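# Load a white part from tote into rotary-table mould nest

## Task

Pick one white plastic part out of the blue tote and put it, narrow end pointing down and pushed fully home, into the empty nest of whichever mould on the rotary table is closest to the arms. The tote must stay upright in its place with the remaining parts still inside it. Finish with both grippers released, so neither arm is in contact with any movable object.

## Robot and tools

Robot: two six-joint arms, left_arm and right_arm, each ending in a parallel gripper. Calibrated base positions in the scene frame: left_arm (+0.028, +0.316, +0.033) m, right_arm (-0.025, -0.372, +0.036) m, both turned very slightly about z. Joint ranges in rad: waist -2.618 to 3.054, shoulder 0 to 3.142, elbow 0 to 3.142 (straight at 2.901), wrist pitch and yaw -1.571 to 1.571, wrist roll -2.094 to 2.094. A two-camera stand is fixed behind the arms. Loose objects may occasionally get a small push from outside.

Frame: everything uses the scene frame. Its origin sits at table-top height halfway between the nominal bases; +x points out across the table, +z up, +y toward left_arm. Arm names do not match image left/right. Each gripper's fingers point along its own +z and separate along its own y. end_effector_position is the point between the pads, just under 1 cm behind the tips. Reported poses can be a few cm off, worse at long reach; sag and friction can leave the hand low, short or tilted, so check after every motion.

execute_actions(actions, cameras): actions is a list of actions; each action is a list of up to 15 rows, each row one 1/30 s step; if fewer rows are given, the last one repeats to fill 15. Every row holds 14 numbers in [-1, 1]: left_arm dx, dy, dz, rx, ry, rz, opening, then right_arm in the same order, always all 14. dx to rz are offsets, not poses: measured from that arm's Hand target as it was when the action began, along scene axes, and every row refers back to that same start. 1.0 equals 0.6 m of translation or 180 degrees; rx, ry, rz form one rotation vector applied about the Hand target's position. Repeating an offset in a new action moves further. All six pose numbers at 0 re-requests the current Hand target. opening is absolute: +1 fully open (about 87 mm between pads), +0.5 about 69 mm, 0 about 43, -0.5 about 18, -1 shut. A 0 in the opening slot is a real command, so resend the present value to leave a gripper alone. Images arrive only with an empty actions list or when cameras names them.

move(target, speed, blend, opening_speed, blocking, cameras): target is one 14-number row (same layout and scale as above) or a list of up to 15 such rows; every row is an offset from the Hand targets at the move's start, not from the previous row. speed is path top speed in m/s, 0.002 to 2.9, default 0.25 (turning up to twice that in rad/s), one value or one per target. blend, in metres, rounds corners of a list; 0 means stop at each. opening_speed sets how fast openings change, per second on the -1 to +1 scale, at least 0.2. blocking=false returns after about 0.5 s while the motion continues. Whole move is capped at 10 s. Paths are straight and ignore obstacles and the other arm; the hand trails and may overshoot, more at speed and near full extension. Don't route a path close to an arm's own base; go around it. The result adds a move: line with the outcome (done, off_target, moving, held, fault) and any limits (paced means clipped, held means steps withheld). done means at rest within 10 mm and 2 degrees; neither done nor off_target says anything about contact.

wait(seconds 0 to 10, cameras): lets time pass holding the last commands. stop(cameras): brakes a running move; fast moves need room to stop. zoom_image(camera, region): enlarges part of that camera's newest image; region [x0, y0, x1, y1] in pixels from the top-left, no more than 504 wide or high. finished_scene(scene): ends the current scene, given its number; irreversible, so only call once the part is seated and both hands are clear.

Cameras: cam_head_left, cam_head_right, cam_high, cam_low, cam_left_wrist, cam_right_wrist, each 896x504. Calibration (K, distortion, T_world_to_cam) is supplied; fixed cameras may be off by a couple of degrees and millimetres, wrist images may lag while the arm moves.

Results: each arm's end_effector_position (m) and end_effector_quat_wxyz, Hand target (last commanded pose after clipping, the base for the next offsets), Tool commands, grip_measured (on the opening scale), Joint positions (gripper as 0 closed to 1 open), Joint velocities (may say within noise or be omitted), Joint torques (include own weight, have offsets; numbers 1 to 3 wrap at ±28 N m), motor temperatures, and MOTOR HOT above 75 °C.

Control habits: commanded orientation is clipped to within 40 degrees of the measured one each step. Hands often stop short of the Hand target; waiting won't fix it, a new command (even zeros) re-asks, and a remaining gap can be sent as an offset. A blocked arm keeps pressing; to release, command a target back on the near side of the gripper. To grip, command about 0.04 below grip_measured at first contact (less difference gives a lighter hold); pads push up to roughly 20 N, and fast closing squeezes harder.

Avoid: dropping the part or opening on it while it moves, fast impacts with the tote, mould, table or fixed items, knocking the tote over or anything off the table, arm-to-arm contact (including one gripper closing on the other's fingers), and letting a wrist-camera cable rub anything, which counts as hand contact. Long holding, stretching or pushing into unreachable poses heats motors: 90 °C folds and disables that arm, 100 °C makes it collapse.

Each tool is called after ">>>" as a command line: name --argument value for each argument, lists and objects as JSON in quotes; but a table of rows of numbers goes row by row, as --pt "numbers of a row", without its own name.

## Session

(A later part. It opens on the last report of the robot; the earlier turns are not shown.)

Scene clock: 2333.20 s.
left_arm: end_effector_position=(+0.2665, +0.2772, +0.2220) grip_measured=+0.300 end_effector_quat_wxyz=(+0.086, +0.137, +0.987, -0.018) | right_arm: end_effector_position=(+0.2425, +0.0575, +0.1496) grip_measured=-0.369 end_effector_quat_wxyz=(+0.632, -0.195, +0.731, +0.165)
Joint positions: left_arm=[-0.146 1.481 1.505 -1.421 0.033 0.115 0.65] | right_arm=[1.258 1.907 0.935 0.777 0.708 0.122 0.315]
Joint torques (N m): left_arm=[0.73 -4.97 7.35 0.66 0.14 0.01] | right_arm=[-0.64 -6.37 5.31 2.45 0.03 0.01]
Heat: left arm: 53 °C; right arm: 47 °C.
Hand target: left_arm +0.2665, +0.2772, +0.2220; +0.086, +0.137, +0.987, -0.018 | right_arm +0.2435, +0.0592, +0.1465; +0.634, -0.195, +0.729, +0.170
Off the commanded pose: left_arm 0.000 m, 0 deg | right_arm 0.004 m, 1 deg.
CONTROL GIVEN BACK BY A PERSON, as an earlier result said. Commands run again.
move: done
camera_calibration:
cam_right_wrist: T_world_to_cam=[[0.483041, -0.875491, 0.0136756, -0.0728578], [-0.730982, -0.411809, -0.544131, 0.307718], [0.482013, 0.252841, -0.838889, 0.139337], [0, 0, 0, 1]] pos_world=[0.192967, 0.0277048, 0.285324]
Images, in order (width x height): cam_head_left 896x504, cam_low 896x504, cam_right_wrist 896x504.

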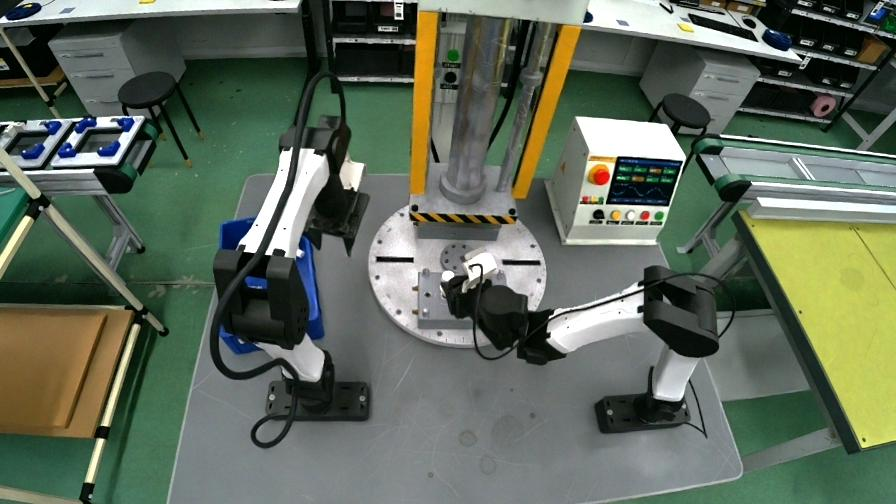

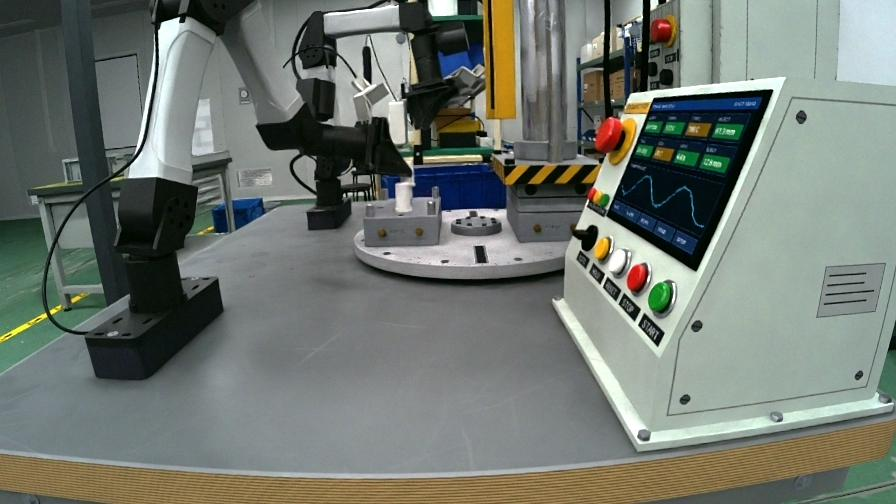

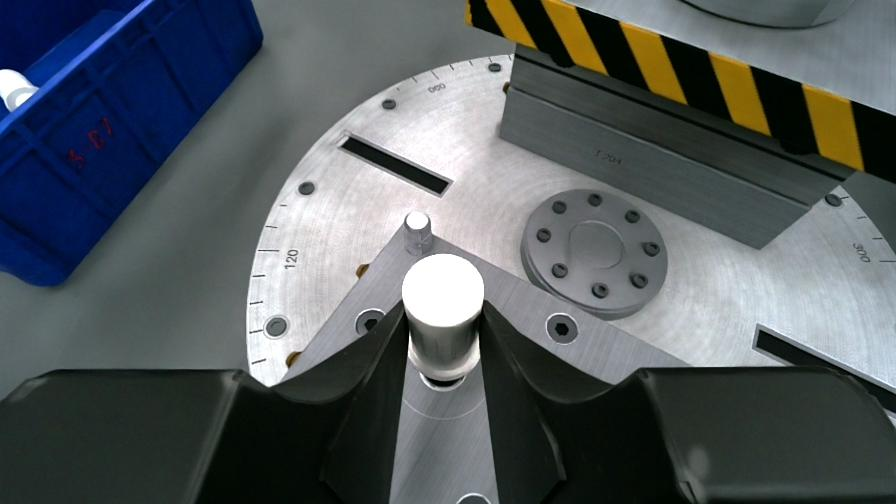

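>>> move --target '[0,0,0,0,0,0,0.3,0,0,-0.0125,0,0,0,-0.6]' --speed 0.02 --cameras '["cam_low","cam_right_wrist","cam_head_left"]'

>>> zoom_image --camera "cam_right_wrist" --region '[415, 360, 475, 400]'

>>> zoom_image --camera "cam_head_left" --region '[432, 282, 452, 302]'

Scene clock: 2440.90 s.
left_arm: end_effector_position=(+0.2665, +0.2772, +0.2220) grip_measured=+0.300 end_effector_quat_wxyz=(+0.086, +0.137, +0.987, -0.018) | right_arm: end_effector_position=(+0.2425, +0.0577, +0.1423) grip_measured=-0.369 end_effector_quat_wxyz=(+0.632, -0.195, +0.731, +0.166)
Joint positions: left_arm=[-0.146 1.481 1.505 -1.421 0.033 0.115 0.65] | right_arm=[1.258 1.928 0.927 0.808 0.708 0.122 0.315]
Joint torques (N m): left_arm=[0.7 -4.97 7.34 0.66 0.14 0.02] | right_arm=[-0.64 -6.43 5.08 2.45 0.04 0.02]
Motor temperatures (°C): left_arm=[28 34 52 29 27 29 28] | right_arm=[29 46 42 48 27 28 34]
Heat: left arm: 52 °C; right arm: 48 °C.
Hand target: left_arm +0.2665, +0.2772, +0.2220; +0.086, +0.137, +0.987, -0.018 | right_arm +0.2435, +0.0592, +0.1391; +0.634, -0.195, +0.729, +0.170
Off the commanded pose: left_arm 0.000 m, 0 deg | right_arm 0.004 m, 1 deg.
move: done
camera_calibration:
cam_right_wrist: T_world_to_cam=[[0.483381, -0.875307, 0.0134058, -0.0726665], [-0.730744, -0.411885, -0.544393, 0.303817], [0.482033, 0.253353, -0.838723, 0.133124], [0, 0, 0, 1]] pos_world=[0.192968, 0.0278047, 0.278024]
Images, in order (width x height): cam_head_left 896x504, cam_low 896x504, cam_right_wrist 896x504.

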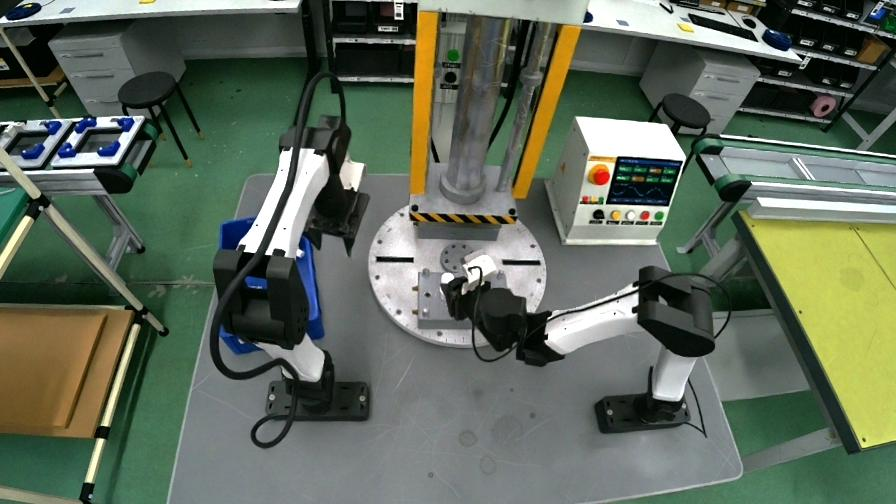

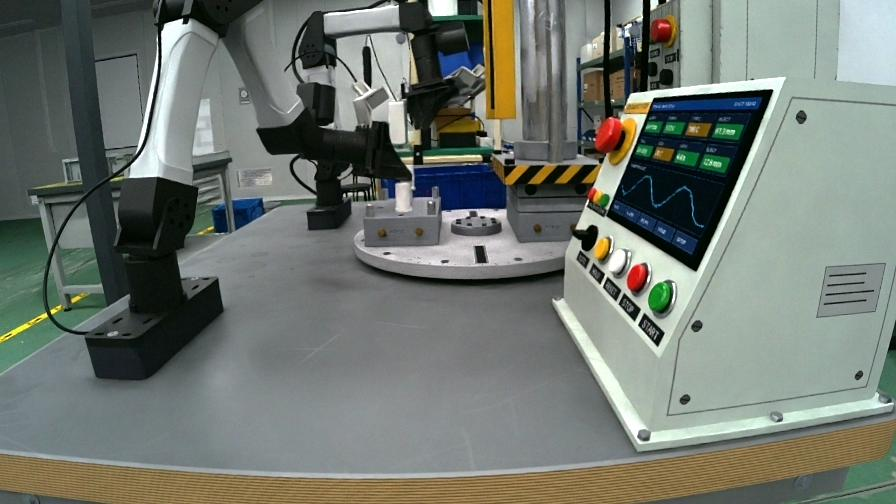

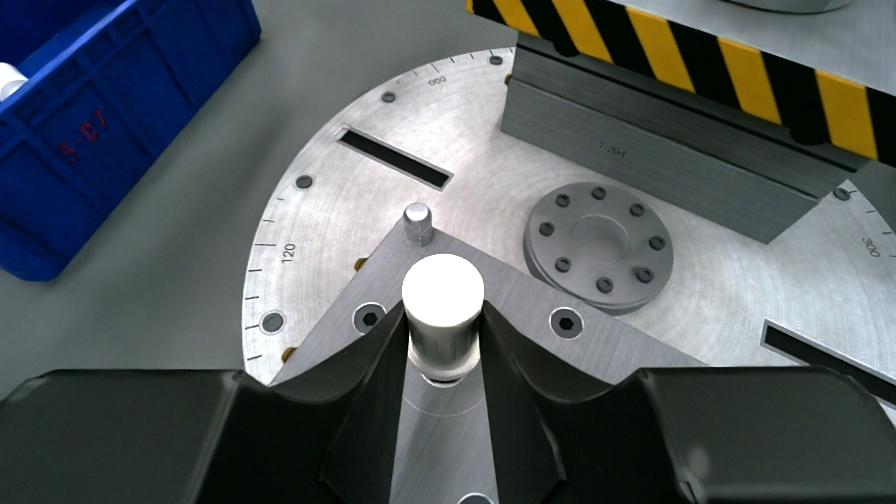

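Scaled by 8.400 from the camera's 896x504 image, which has a finer 1280x720 frame.

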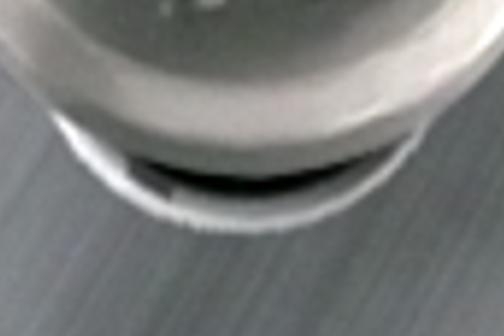

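Scaled by 25.200 from the camera's 896x504 image, which has a finer 1280x720 frame.

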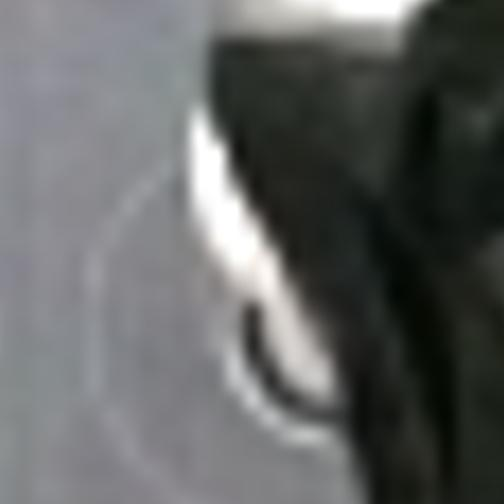

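>>> move --target '[0,0,0,0,0,0,0.3,0,0,-0.0083,0,0,0,-0.6]' --speed 0.02 --cameras '["cam_low","cam_right_wrist","cam_head_left"]'

>>> zoom_image --camera "cam_right_wrist" --region '[415, 360, 475, 400]'

>>> zoom_image --camera "cam_head_left" --region '[432, 282, 452, 302]'

Scene clock: 2449.77 s.
left_arm: end_effector_position=(+0.2665, +0.2772, +0.2220) grip_measured=+0.300 end_effector_quat_wxyz=(+0.086, +0.137, +0.987, -0.018) | right_arm: end_effector_position=(+0.2427, +0.0583, +0.1405) grip_measured=-0.369 end_effector_quat_wxyz=(+0.634, -0.192, +0.730, +0.169)
Joint positions: left_arm=[-0.146 1.481 1.505 -1.421 0.033 0.115 0.65] | right_arm=[1.258 1.938 0.922 0.833 0.708 0.122 0.315]
Joint torques (N m): left_arm=[0.72 -4.97 7.35 0.66 0.14 0.01] | right_arm=[-0.58 -6.09 5.01 2.39 0.02 0]
Heat: left arm: 52 °C; right arm: 49 °C.
Hand target: left_arm +0.2665, +0.2772, +0.2220; +0.086, +0.137, +0.987, -0.018 | right_arm +0.2435, +0.0591, +0.1340; +0.634, -0.195, +0.729, +0.170
Off the commanded pose: left_arm 0.000 m, 0 deg | right_arm 0.007 m, 0 deg.
move: done
camera_calibration:
cam_right_wrist: T_world_to_cam=[[0.483358, -0.875397, 0.00674281, -0.0712302], [-0.728997, -0.406763, -0.550552, 0.303434], [0.484695, 0.261199, -0.834773, 0.129709], [0, 0, 0, 1]] pos_world=[0.192763, 0.0271914, 0.275814]
Images, in order (width x height): cam_head_left 896x504, cam_low 896x504, cam_right_wrist 896x504.

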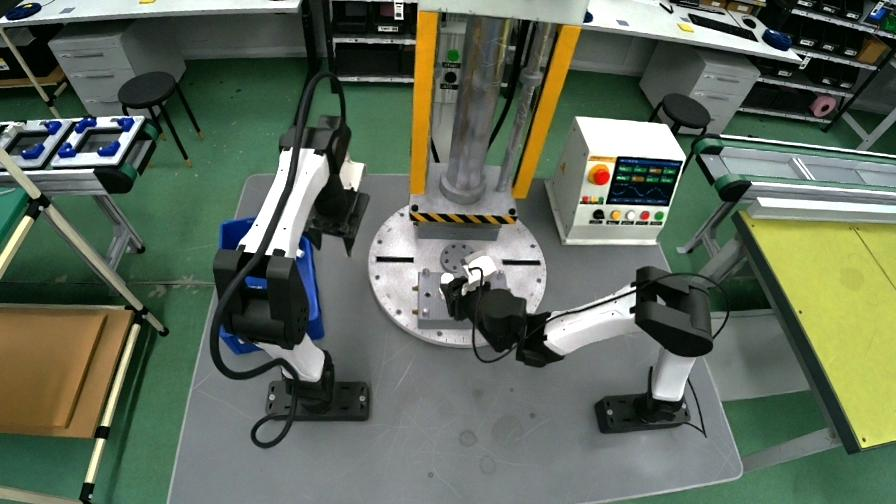

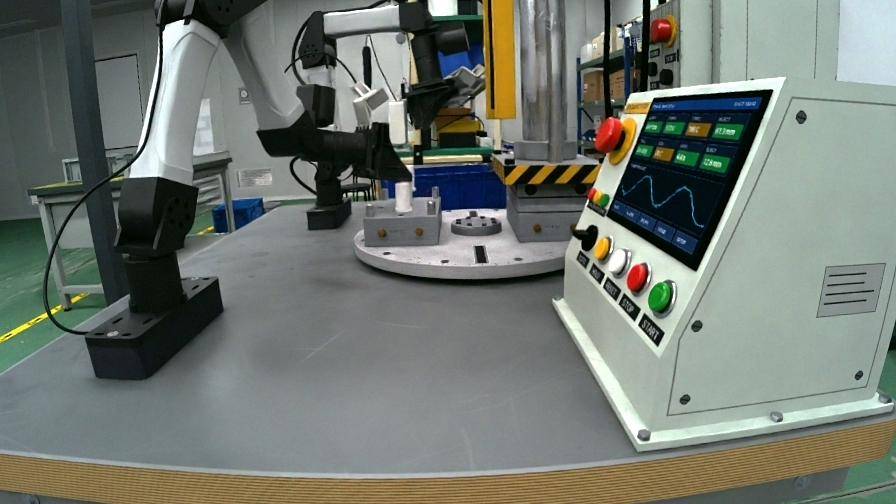

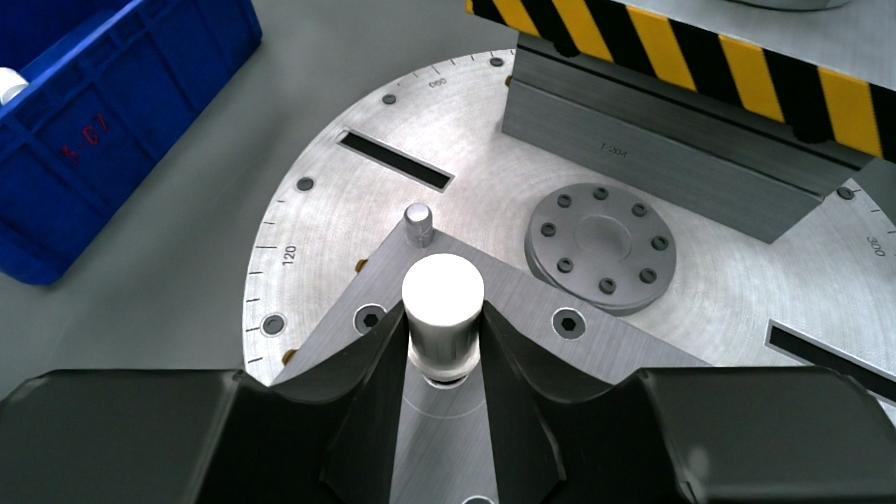

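Scaled by 8.400 from the camera's 896x504 image, which has a finer 1280x720 frame.

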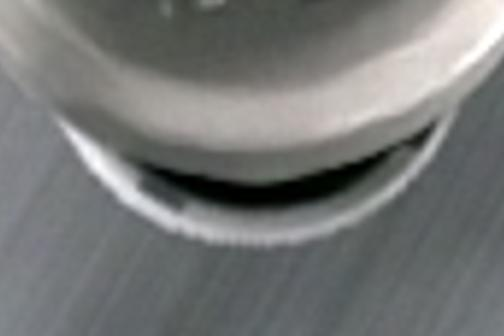

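Scaled by 25.200 from the camera's 896x504 image, which has a finer 1280x720 frame.

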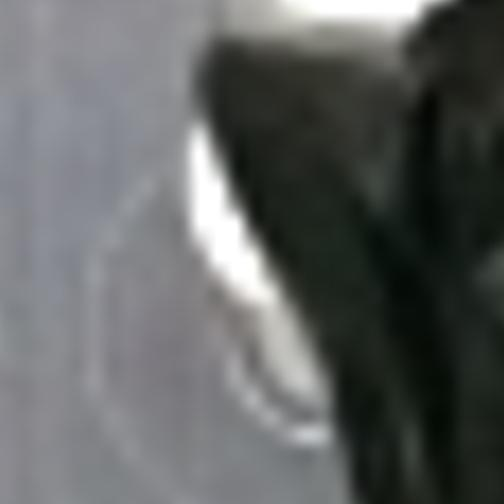

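>>> move --pt "0 0 0 0 0 0 0.3 0 0 0.055 0 0 0 -0.6" --pt "0 0 0 0 0 0 0.3 -0.029 0.0182 0.085 0 0 0 -0.6" --pt "0 0 0 0 0 0 0.3 -0.001 0 0.085 0 0 0 -0.6" --pt "0 0 0 0 0 0 0.3 -0.001 0 0.0208 0 0 0 -0.6" --speed '[0.04,0.05,0.04,0.03]' --cameras '["cam_low","cam_right_wrist","cam_head_left"]'

>>> zoom_image --camera "cam_low" --region '[392, 150, 432, 190]'

>>> zoom_image --camera "cam_low" --region '[400, 186, 420, 206]'

>>> zoom_image --camera "cam_right_wrist" --region '[415, 360, 475, 400]'

>>> zoom_image --camera "cam_head_left" --region '[432, 282, 452, 302]'

Scene clock: 2532.67 s.
left_arm: end_effector_position=(+0.2665, +0.2772, +0.2220) grip_measured=+0.300 end_effector_quat_wxyz=(+0.086, +0.137, +0.987, -0.018) | right_arm: end_effector_position=(+0.2419, +0.0574, +0.1495) grip_measured=-0.369 end_effector_quat_wxyz=(+0.632, -0.195, +0.731, +0.165)
Joint positions: left_arm=[-0.146 1.481 1.505 -1.421 0.033 0.115 0.65] | right_arm=[1.259 1.906 0.934 0.777 0.71 0.122 0.315]
Joint torques (N m): left_arm=[0.7 -4.98 7.34 0.66 0.13 0.01] | right_arm=[-0.68 -6.42 5.26 2.44 0.05 -0.01]
Heat: left arm: 51 °C; right arm: 48 °C.
Hand target: left_arm +0.2665, +0.2772, +0.2220; +0.086, +0.137, +0.987, -0.018 | right_arm +0.2429, +0.0591, +0.1465; +0.634, -0.195, +0.729, +0.170
Off the commanded pose: left_arm 0.000 m, 0 deg | right_arm 0.004 m, 1 deg.
move: done
camera_calibration:
cam_right_wrist: T_world_to_cam=[[0.483122, -0.875439, 0.0141052, -0.0727946], [-0.730854, -0.412097, -0.544086, 0.30721], [0.482127, 0.252551, -0.838911, 0.139645], [0, 0, 0, 1]] pos_world=[0.192367, 0.0276055, 0.285325]
Images, in order (width x height): cam_head_left 896x504, cam_low 896x504, cam_right_wrist 896x504.

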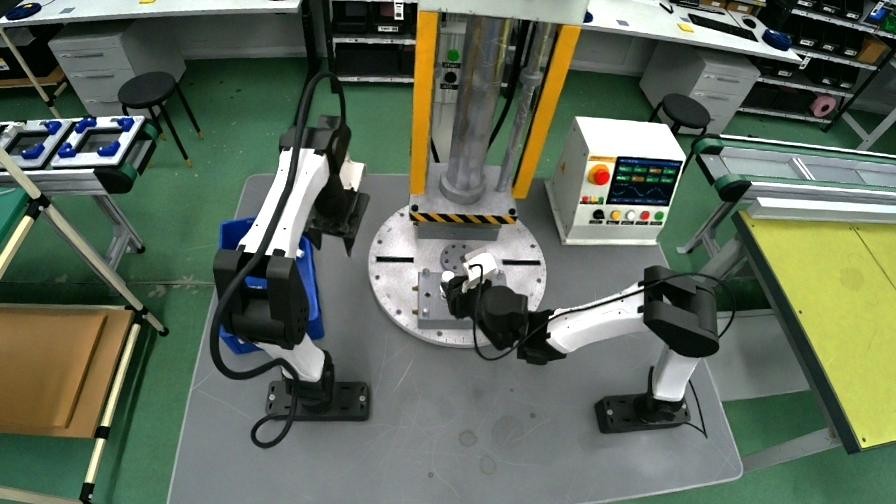

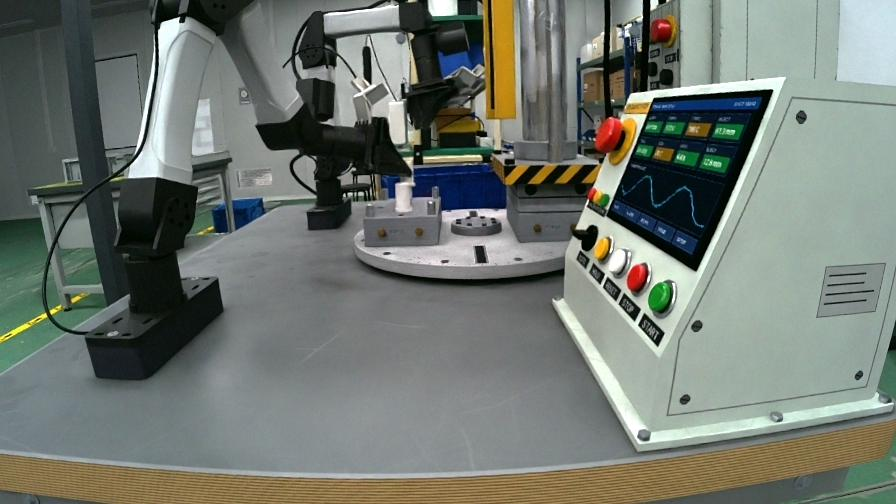

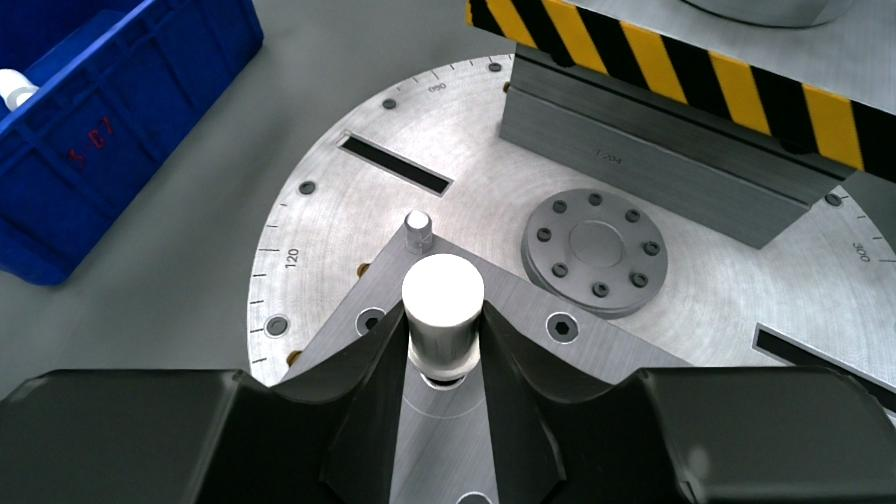

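Scaled by 12.600 from the camera's 896x504 image, which has a finer 1280x720 frame.

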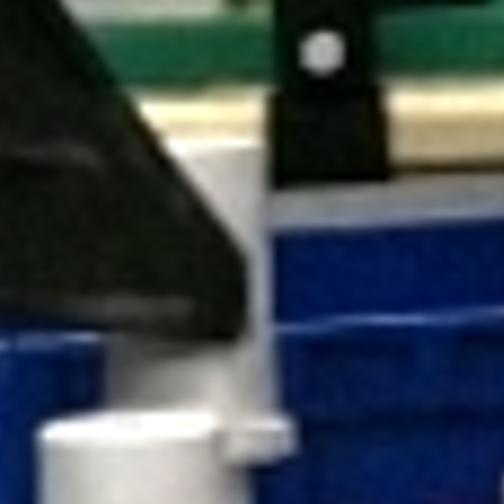

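Scaled by 25.200 from the camera's 896x504 image, which has a finer 1280x720 frame.

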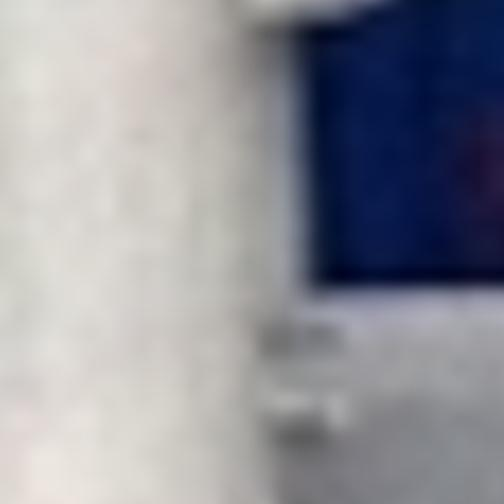

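Scaled by 8.400 from the camera's 896x504 image, which has a finer 1280x720 frame.

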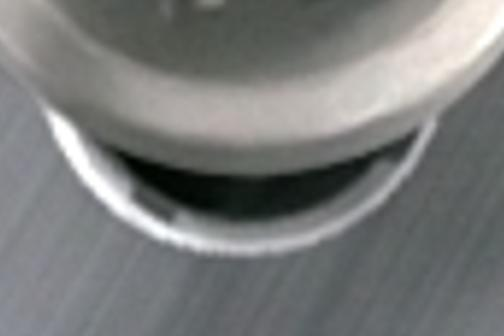

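Scaled by 25.200 from the camera's 896x504 image, which has a finer 1280x720 frame.

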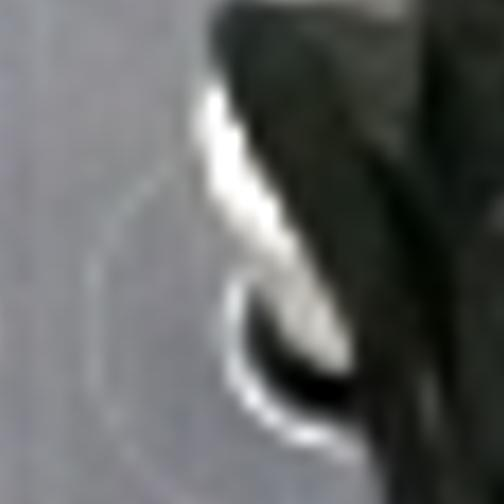

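>>> zoom_image --camera "cam_low" --region '[402, 158, 422, 178]'

>>> zoom_image --camera "cam_low" --region '[402, 172, 422, 192]'

>>> zoom_image --camera "cam_low" --region '[390, 180, 420, 210]'

Scaled by 25.200 from the camera's 896x504 image, which has a finer 1280x720 frame.

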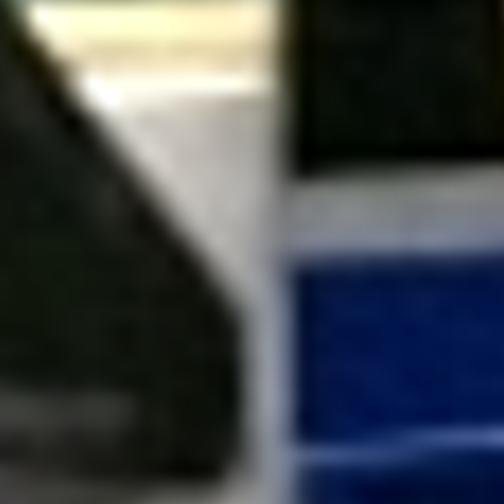

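Scaled by 25.200 from the camera's 896x504 image, which has a finer 1280x720 frame.

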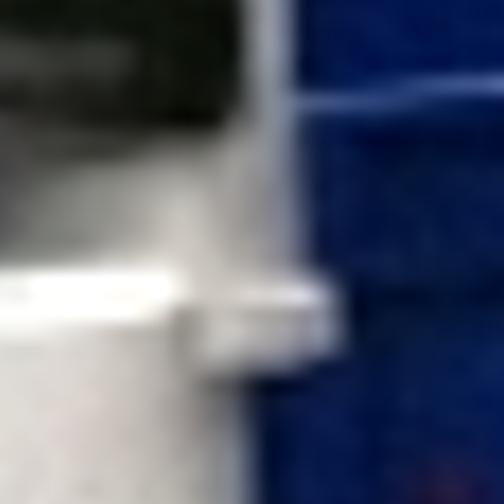

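Scaled by 16.800 from the camera's 896x504 image, which has a finer 1280x720 frame.

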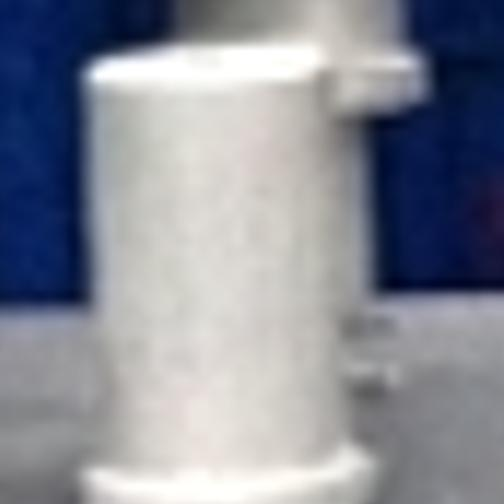

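>>> move --pt "0 0 0 0 0 0 0.3 0 0 -0.0125 0 0 0 -0.6" --pt "0 0 0 0 0 0 0.3 0 0 -0.0158 0 0 0 -0.6" --speed 0.02 --cameras '["cam_low","cam_right_wrist","cam_head_left"]'

>>> zoom_image --camera "cam_right_wrist" --region '[415, 360, 475, 400]'

>>> zoom_image --camera "cam_head_left" --region '[432, 282, 452, 302]'

Scene clock: 2570.00 s.
left_arm: end_effector_position=(+0.2665, +0.2772, +0.2220) grip_measured=+0.300 end_effector_quat_wxyz=(+0.086, +0.137, +0.987, -0.018) | right_arm: end_effector_position=(+0.2421, +0.0583, +0.1414) grip_measured=-0.369 end_effector_quat_wxyz=(+0.633, -0.195, +0.731, +0.166)
Joint positions: left_arm=[-0.146 1.481 1.505 -1.421 0.033 0.115 0.65] | right_arm=[1.259 1.932 0.926 0.815 0.709 0.122 0.315]
Joint torques (N m): left_arm=[0.7 -5 7.32 0.67 0.14 0.01] | right_arm=[-0.57 -6.46 4.94 2.45 0.05 -0.04]
Heat: left arm: 51 °C; right arm: 49 °C.
Hand target: left_arm +0.2665, +0.2772, +0.2220; +0.086, +0.137, +0.987, -0.018 | right_arm +0.2429, +0.0592, +0.1372; +0.634, -0.195, +0.729, +0.171
Off the commanded pose: left_arm 0.000 m, 0 deg | right_arm 0.005 m, 1 deg.
move: done
camera_calibration:
cam_right_wrist: T_world_to_cam=[[0.483433, -0.875299, 0.0120418, -0.0717818], [-0.730183, -0.410796, -0.545966, 0.30327], [0.48283, 0.255145, -0.837721, 0.131885], [0, 0, 0, 1]] pos_world=[0.192467, 0.0281018, 0.276922]
Images, in order (width x height): cam_head_left 896x504, cam_low 896x504, cam_right_wrist 896x504.

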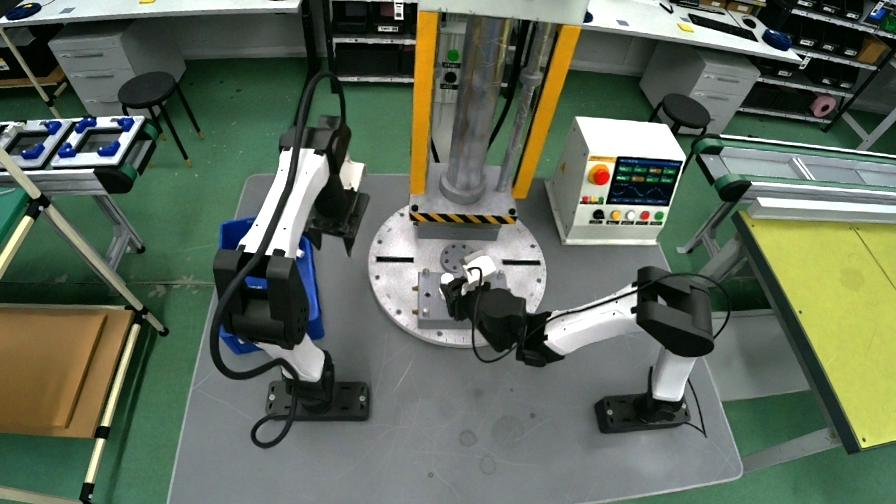

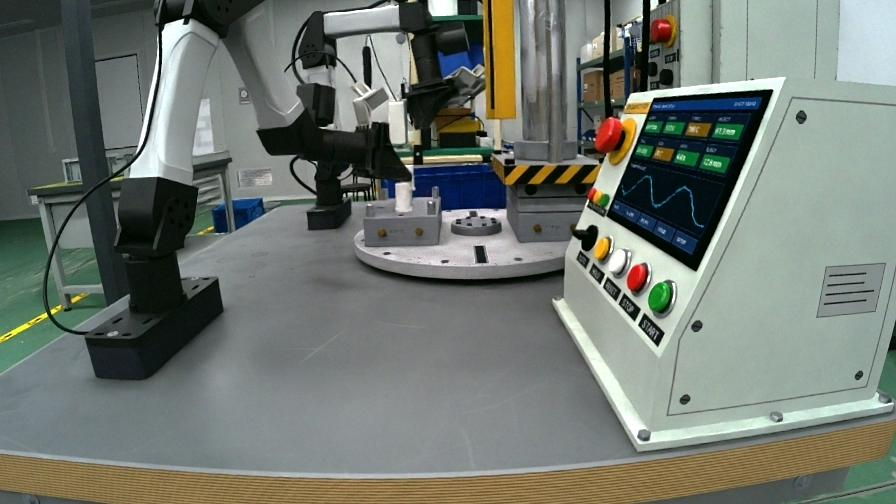

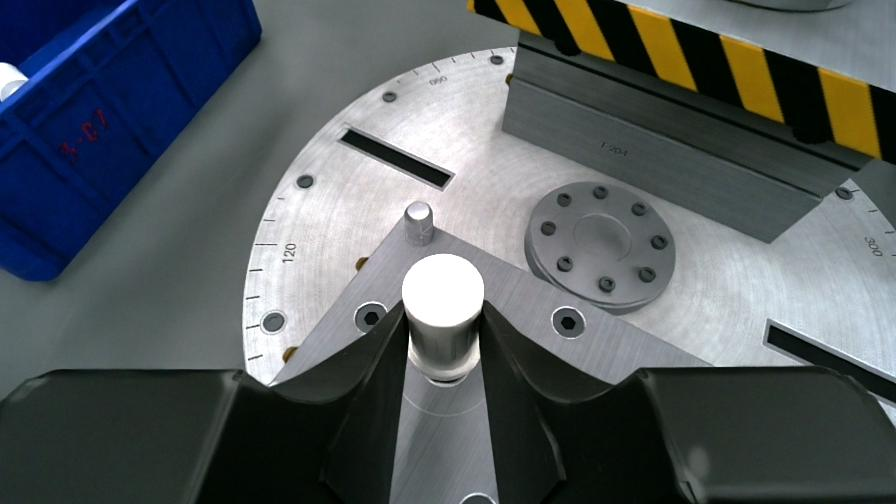

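Scaled by 8.400 from the camera's 896x504 image, which has a finer 1280x720 frame.

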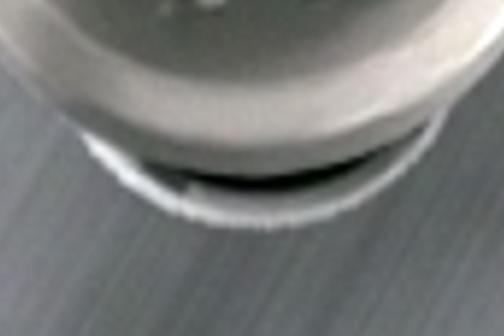

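Scaled by 25.200 from the camera's 896x504 image, which has a finer 1280x720 frame.

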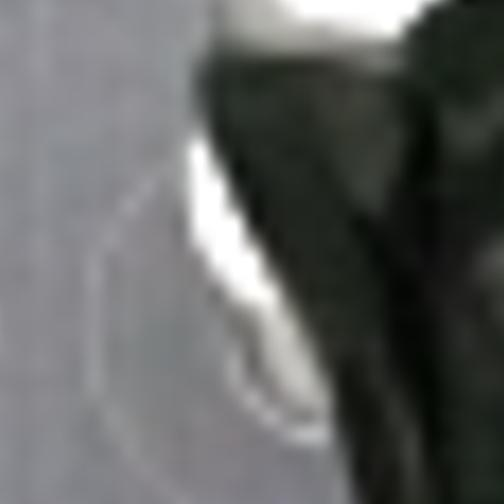

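>>> wait --seconds 0 --cameras '["all"]'

Scene clock: 2604.27 s.
left_arm: end_effector_position=(+0.2665, +0.2772, +0.2220) grip_measured=+0.300 end_effector_quat_wxyz=(+0.086, +0.137, +0.987, -0.018) | right_arm: end_effector_position=(+0.2422, +0.0583, +0.1415) grip_measured=-0.369 end_effector_quat_wxyz=(+0.633, -0.194, +0.731, +0.166)
Joint positions: left_arm=[-0.146 1.481 1.505 -1.421 0.033 0.115 0.65] | right_arm=[1.259 1.932 0.926 0.816 0.709 0.122 0.315]
Joint torques (N m): left_arm=[0.72 -4.94 7.32 0.66 0.13 0.01] | right_arm=[-0.69 -6.43 4.94 2.44 0.04 -0.01]
Heat: left arm: 50 °C; right arm: 47 °C.
Hand target: left_arm +0.2665, +0.2772, +0.2220; +0.086, +0.137, +0.987, -0.018 | right_arm +0.2429, +0.0592, +0.1372; +0.634, -0.195, +0.729, +0.171
Tool commands: left_gripper/opening=+0.3 right_gripper/opening=-0.6
Off the commanded pose: left_arm 0.000 m, 0 deg | right_arm 0.005 m, 1 deg.
camera_calibration:
cam_left_wrist: T_world_to_cam=[[-0.268042, -0.963184, 0.020758, 0.330428], [-0.730766, 0.217309, 0.647115, 0.0125807], [-0.627802, 0.158285, -0.762109, 0.431186], [0, 0, 0, 1]] pos_world=[0.368461, 0.247279, 0.31361]
cam_right_wrist: T_world_to_cam=[[0.48341, -0.875318, 0.011518, -0.0717224], [-0.730066, -0.410382, -0.546434, 0.303432], [0.48303, 0.255743, -0.837423, 0.13194], [0, 0, 0, 1]] pos_world=[0.192466, 0.0280007, 0.277121]

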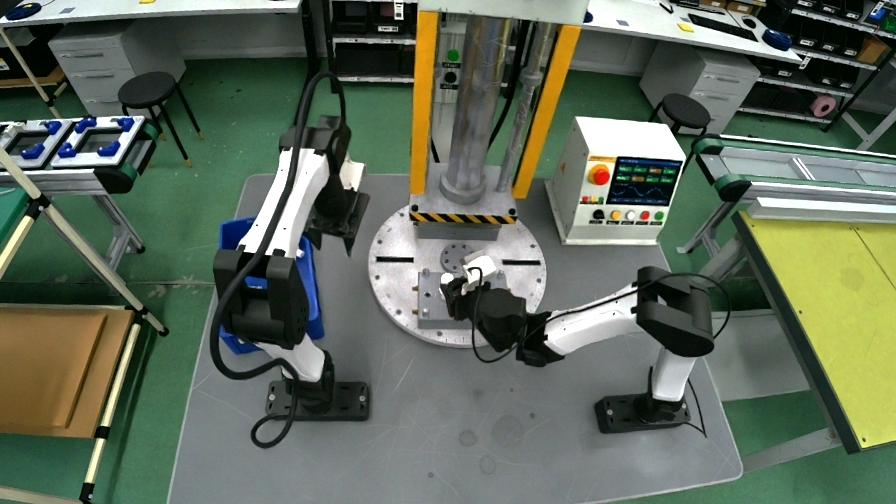

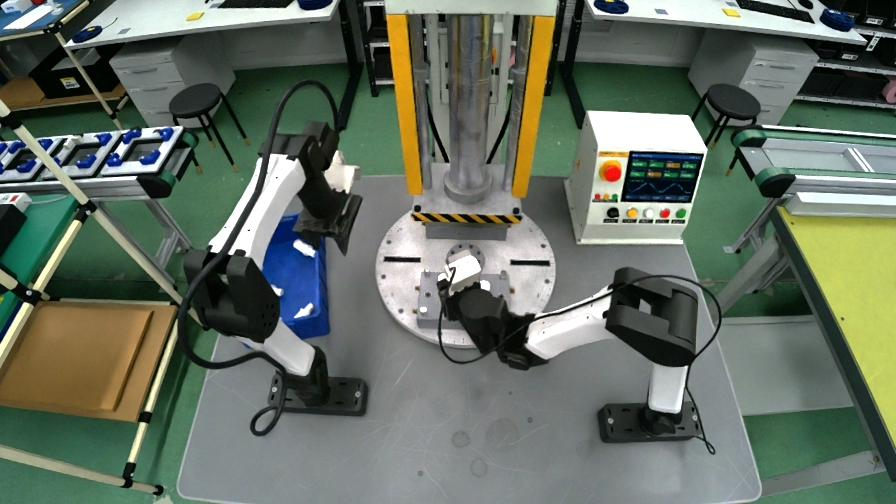

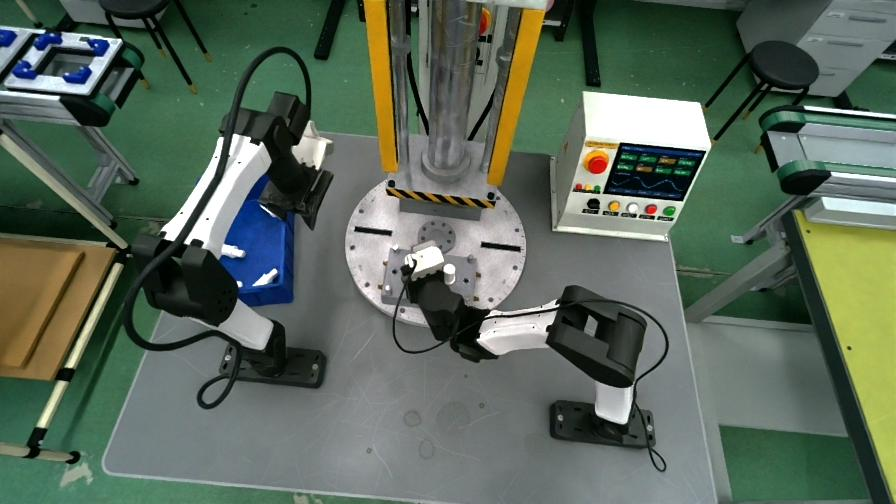

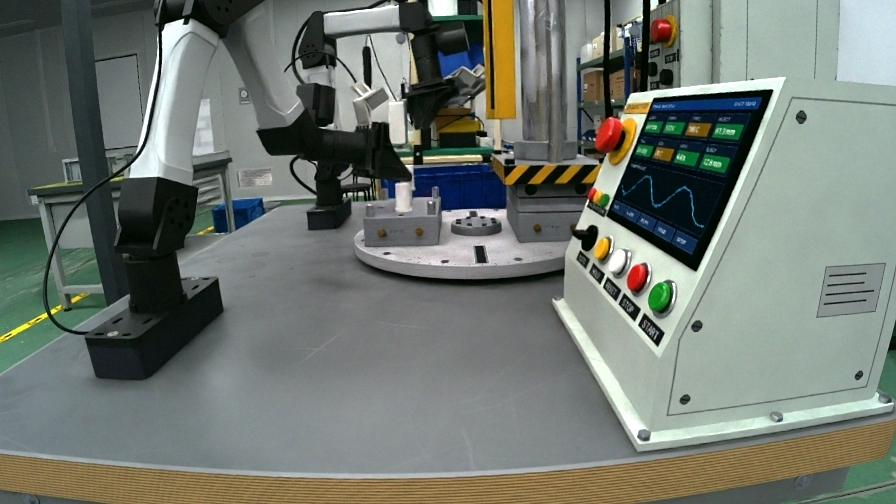

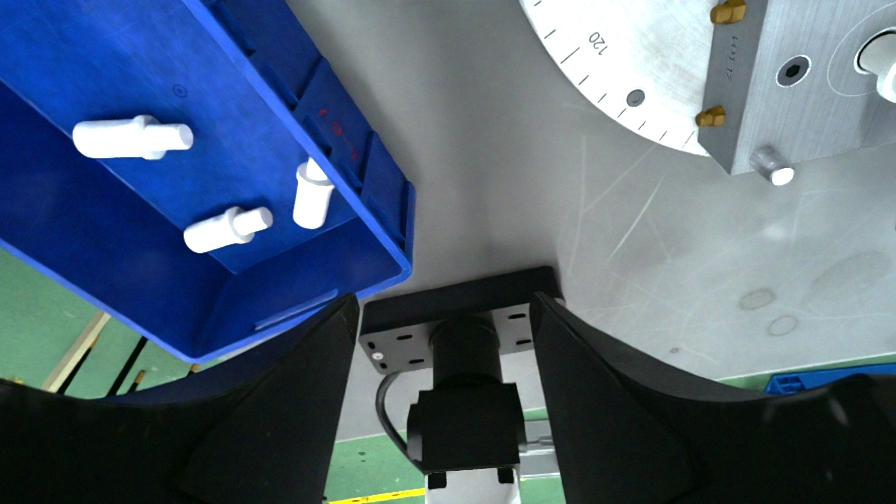

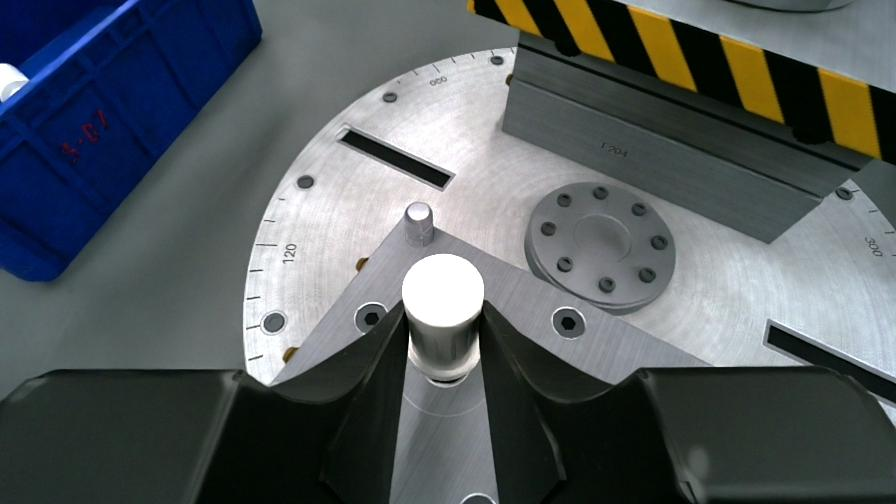

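>>> move --target '[0,-0.0667,0,0,0,0.439,0.3,0,0,0,0,0,0,-0.6]' --speed 0.2 --cameras '["cam_left_wrist"]'

Scene clock: 2627.87 s.
left_arm: end_effector_position=(+0.2637, +0.2368, +0.2196) grip_measured=+0.300 end_effector_quat_wxyz=(+0.073, -0.521, +0.850, +0.034) | right_arm: end_effector_position=(+0.2422, +0.0583, +0.1416) grip_measured=-0.369 end_effector_quat_wxyz=(+0.633, -0.194, +0.731, +0.167)
Joint positions: left_arm=[-0.257 1.497 1.513 -1.537 -0.153 -1.367 0.65] | right_arm=[1.259 1.932 0.926 0.816 0.709 0.122 0.315]
Joint torques (N m): left_arm=[0.08 -3.78 9.46 0.24 -0.25 -0.09] | right_arm=[-0.57 -6.41 4.89 2.42 0.04 -0.02]
Heat: left arm: 50 °C; right arm: 47 °C.
Hand target: left_arm +0.2665, +0.2372, +0.2221; +0.078, -0.522, +0.848, +0.041 | right_arm +0.2429, +0.0592, +0.1372; +0.634, -0.195, +0.729, +0.171
Off the commanded pose: left_arm 0.004 m, 1 deg | right_arm 0.005 m, 1 deg.
move: done
camera_calibration:
cam_left_wrist: T_world_to_cam=[[0.892931, -0.449383, 0.0270008, -0.138295], [-0.353673, -0.663116, 0.659691, 0.127237], [-0.278549, -0.598608, -0.751052, 0.518691], [0, 0, 0, 1]] pos_world=[0.31297, 0.332718, 0.309361]
Images, in order (width x height): cam_left_wrist 896x504.

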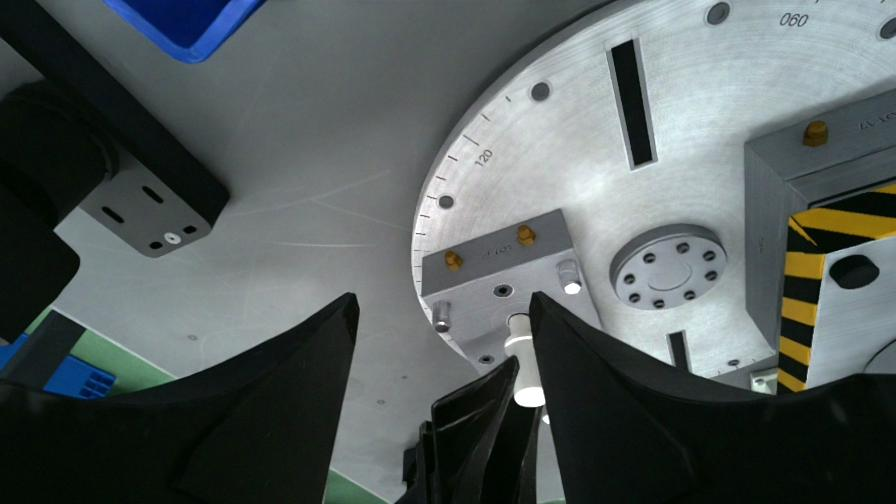

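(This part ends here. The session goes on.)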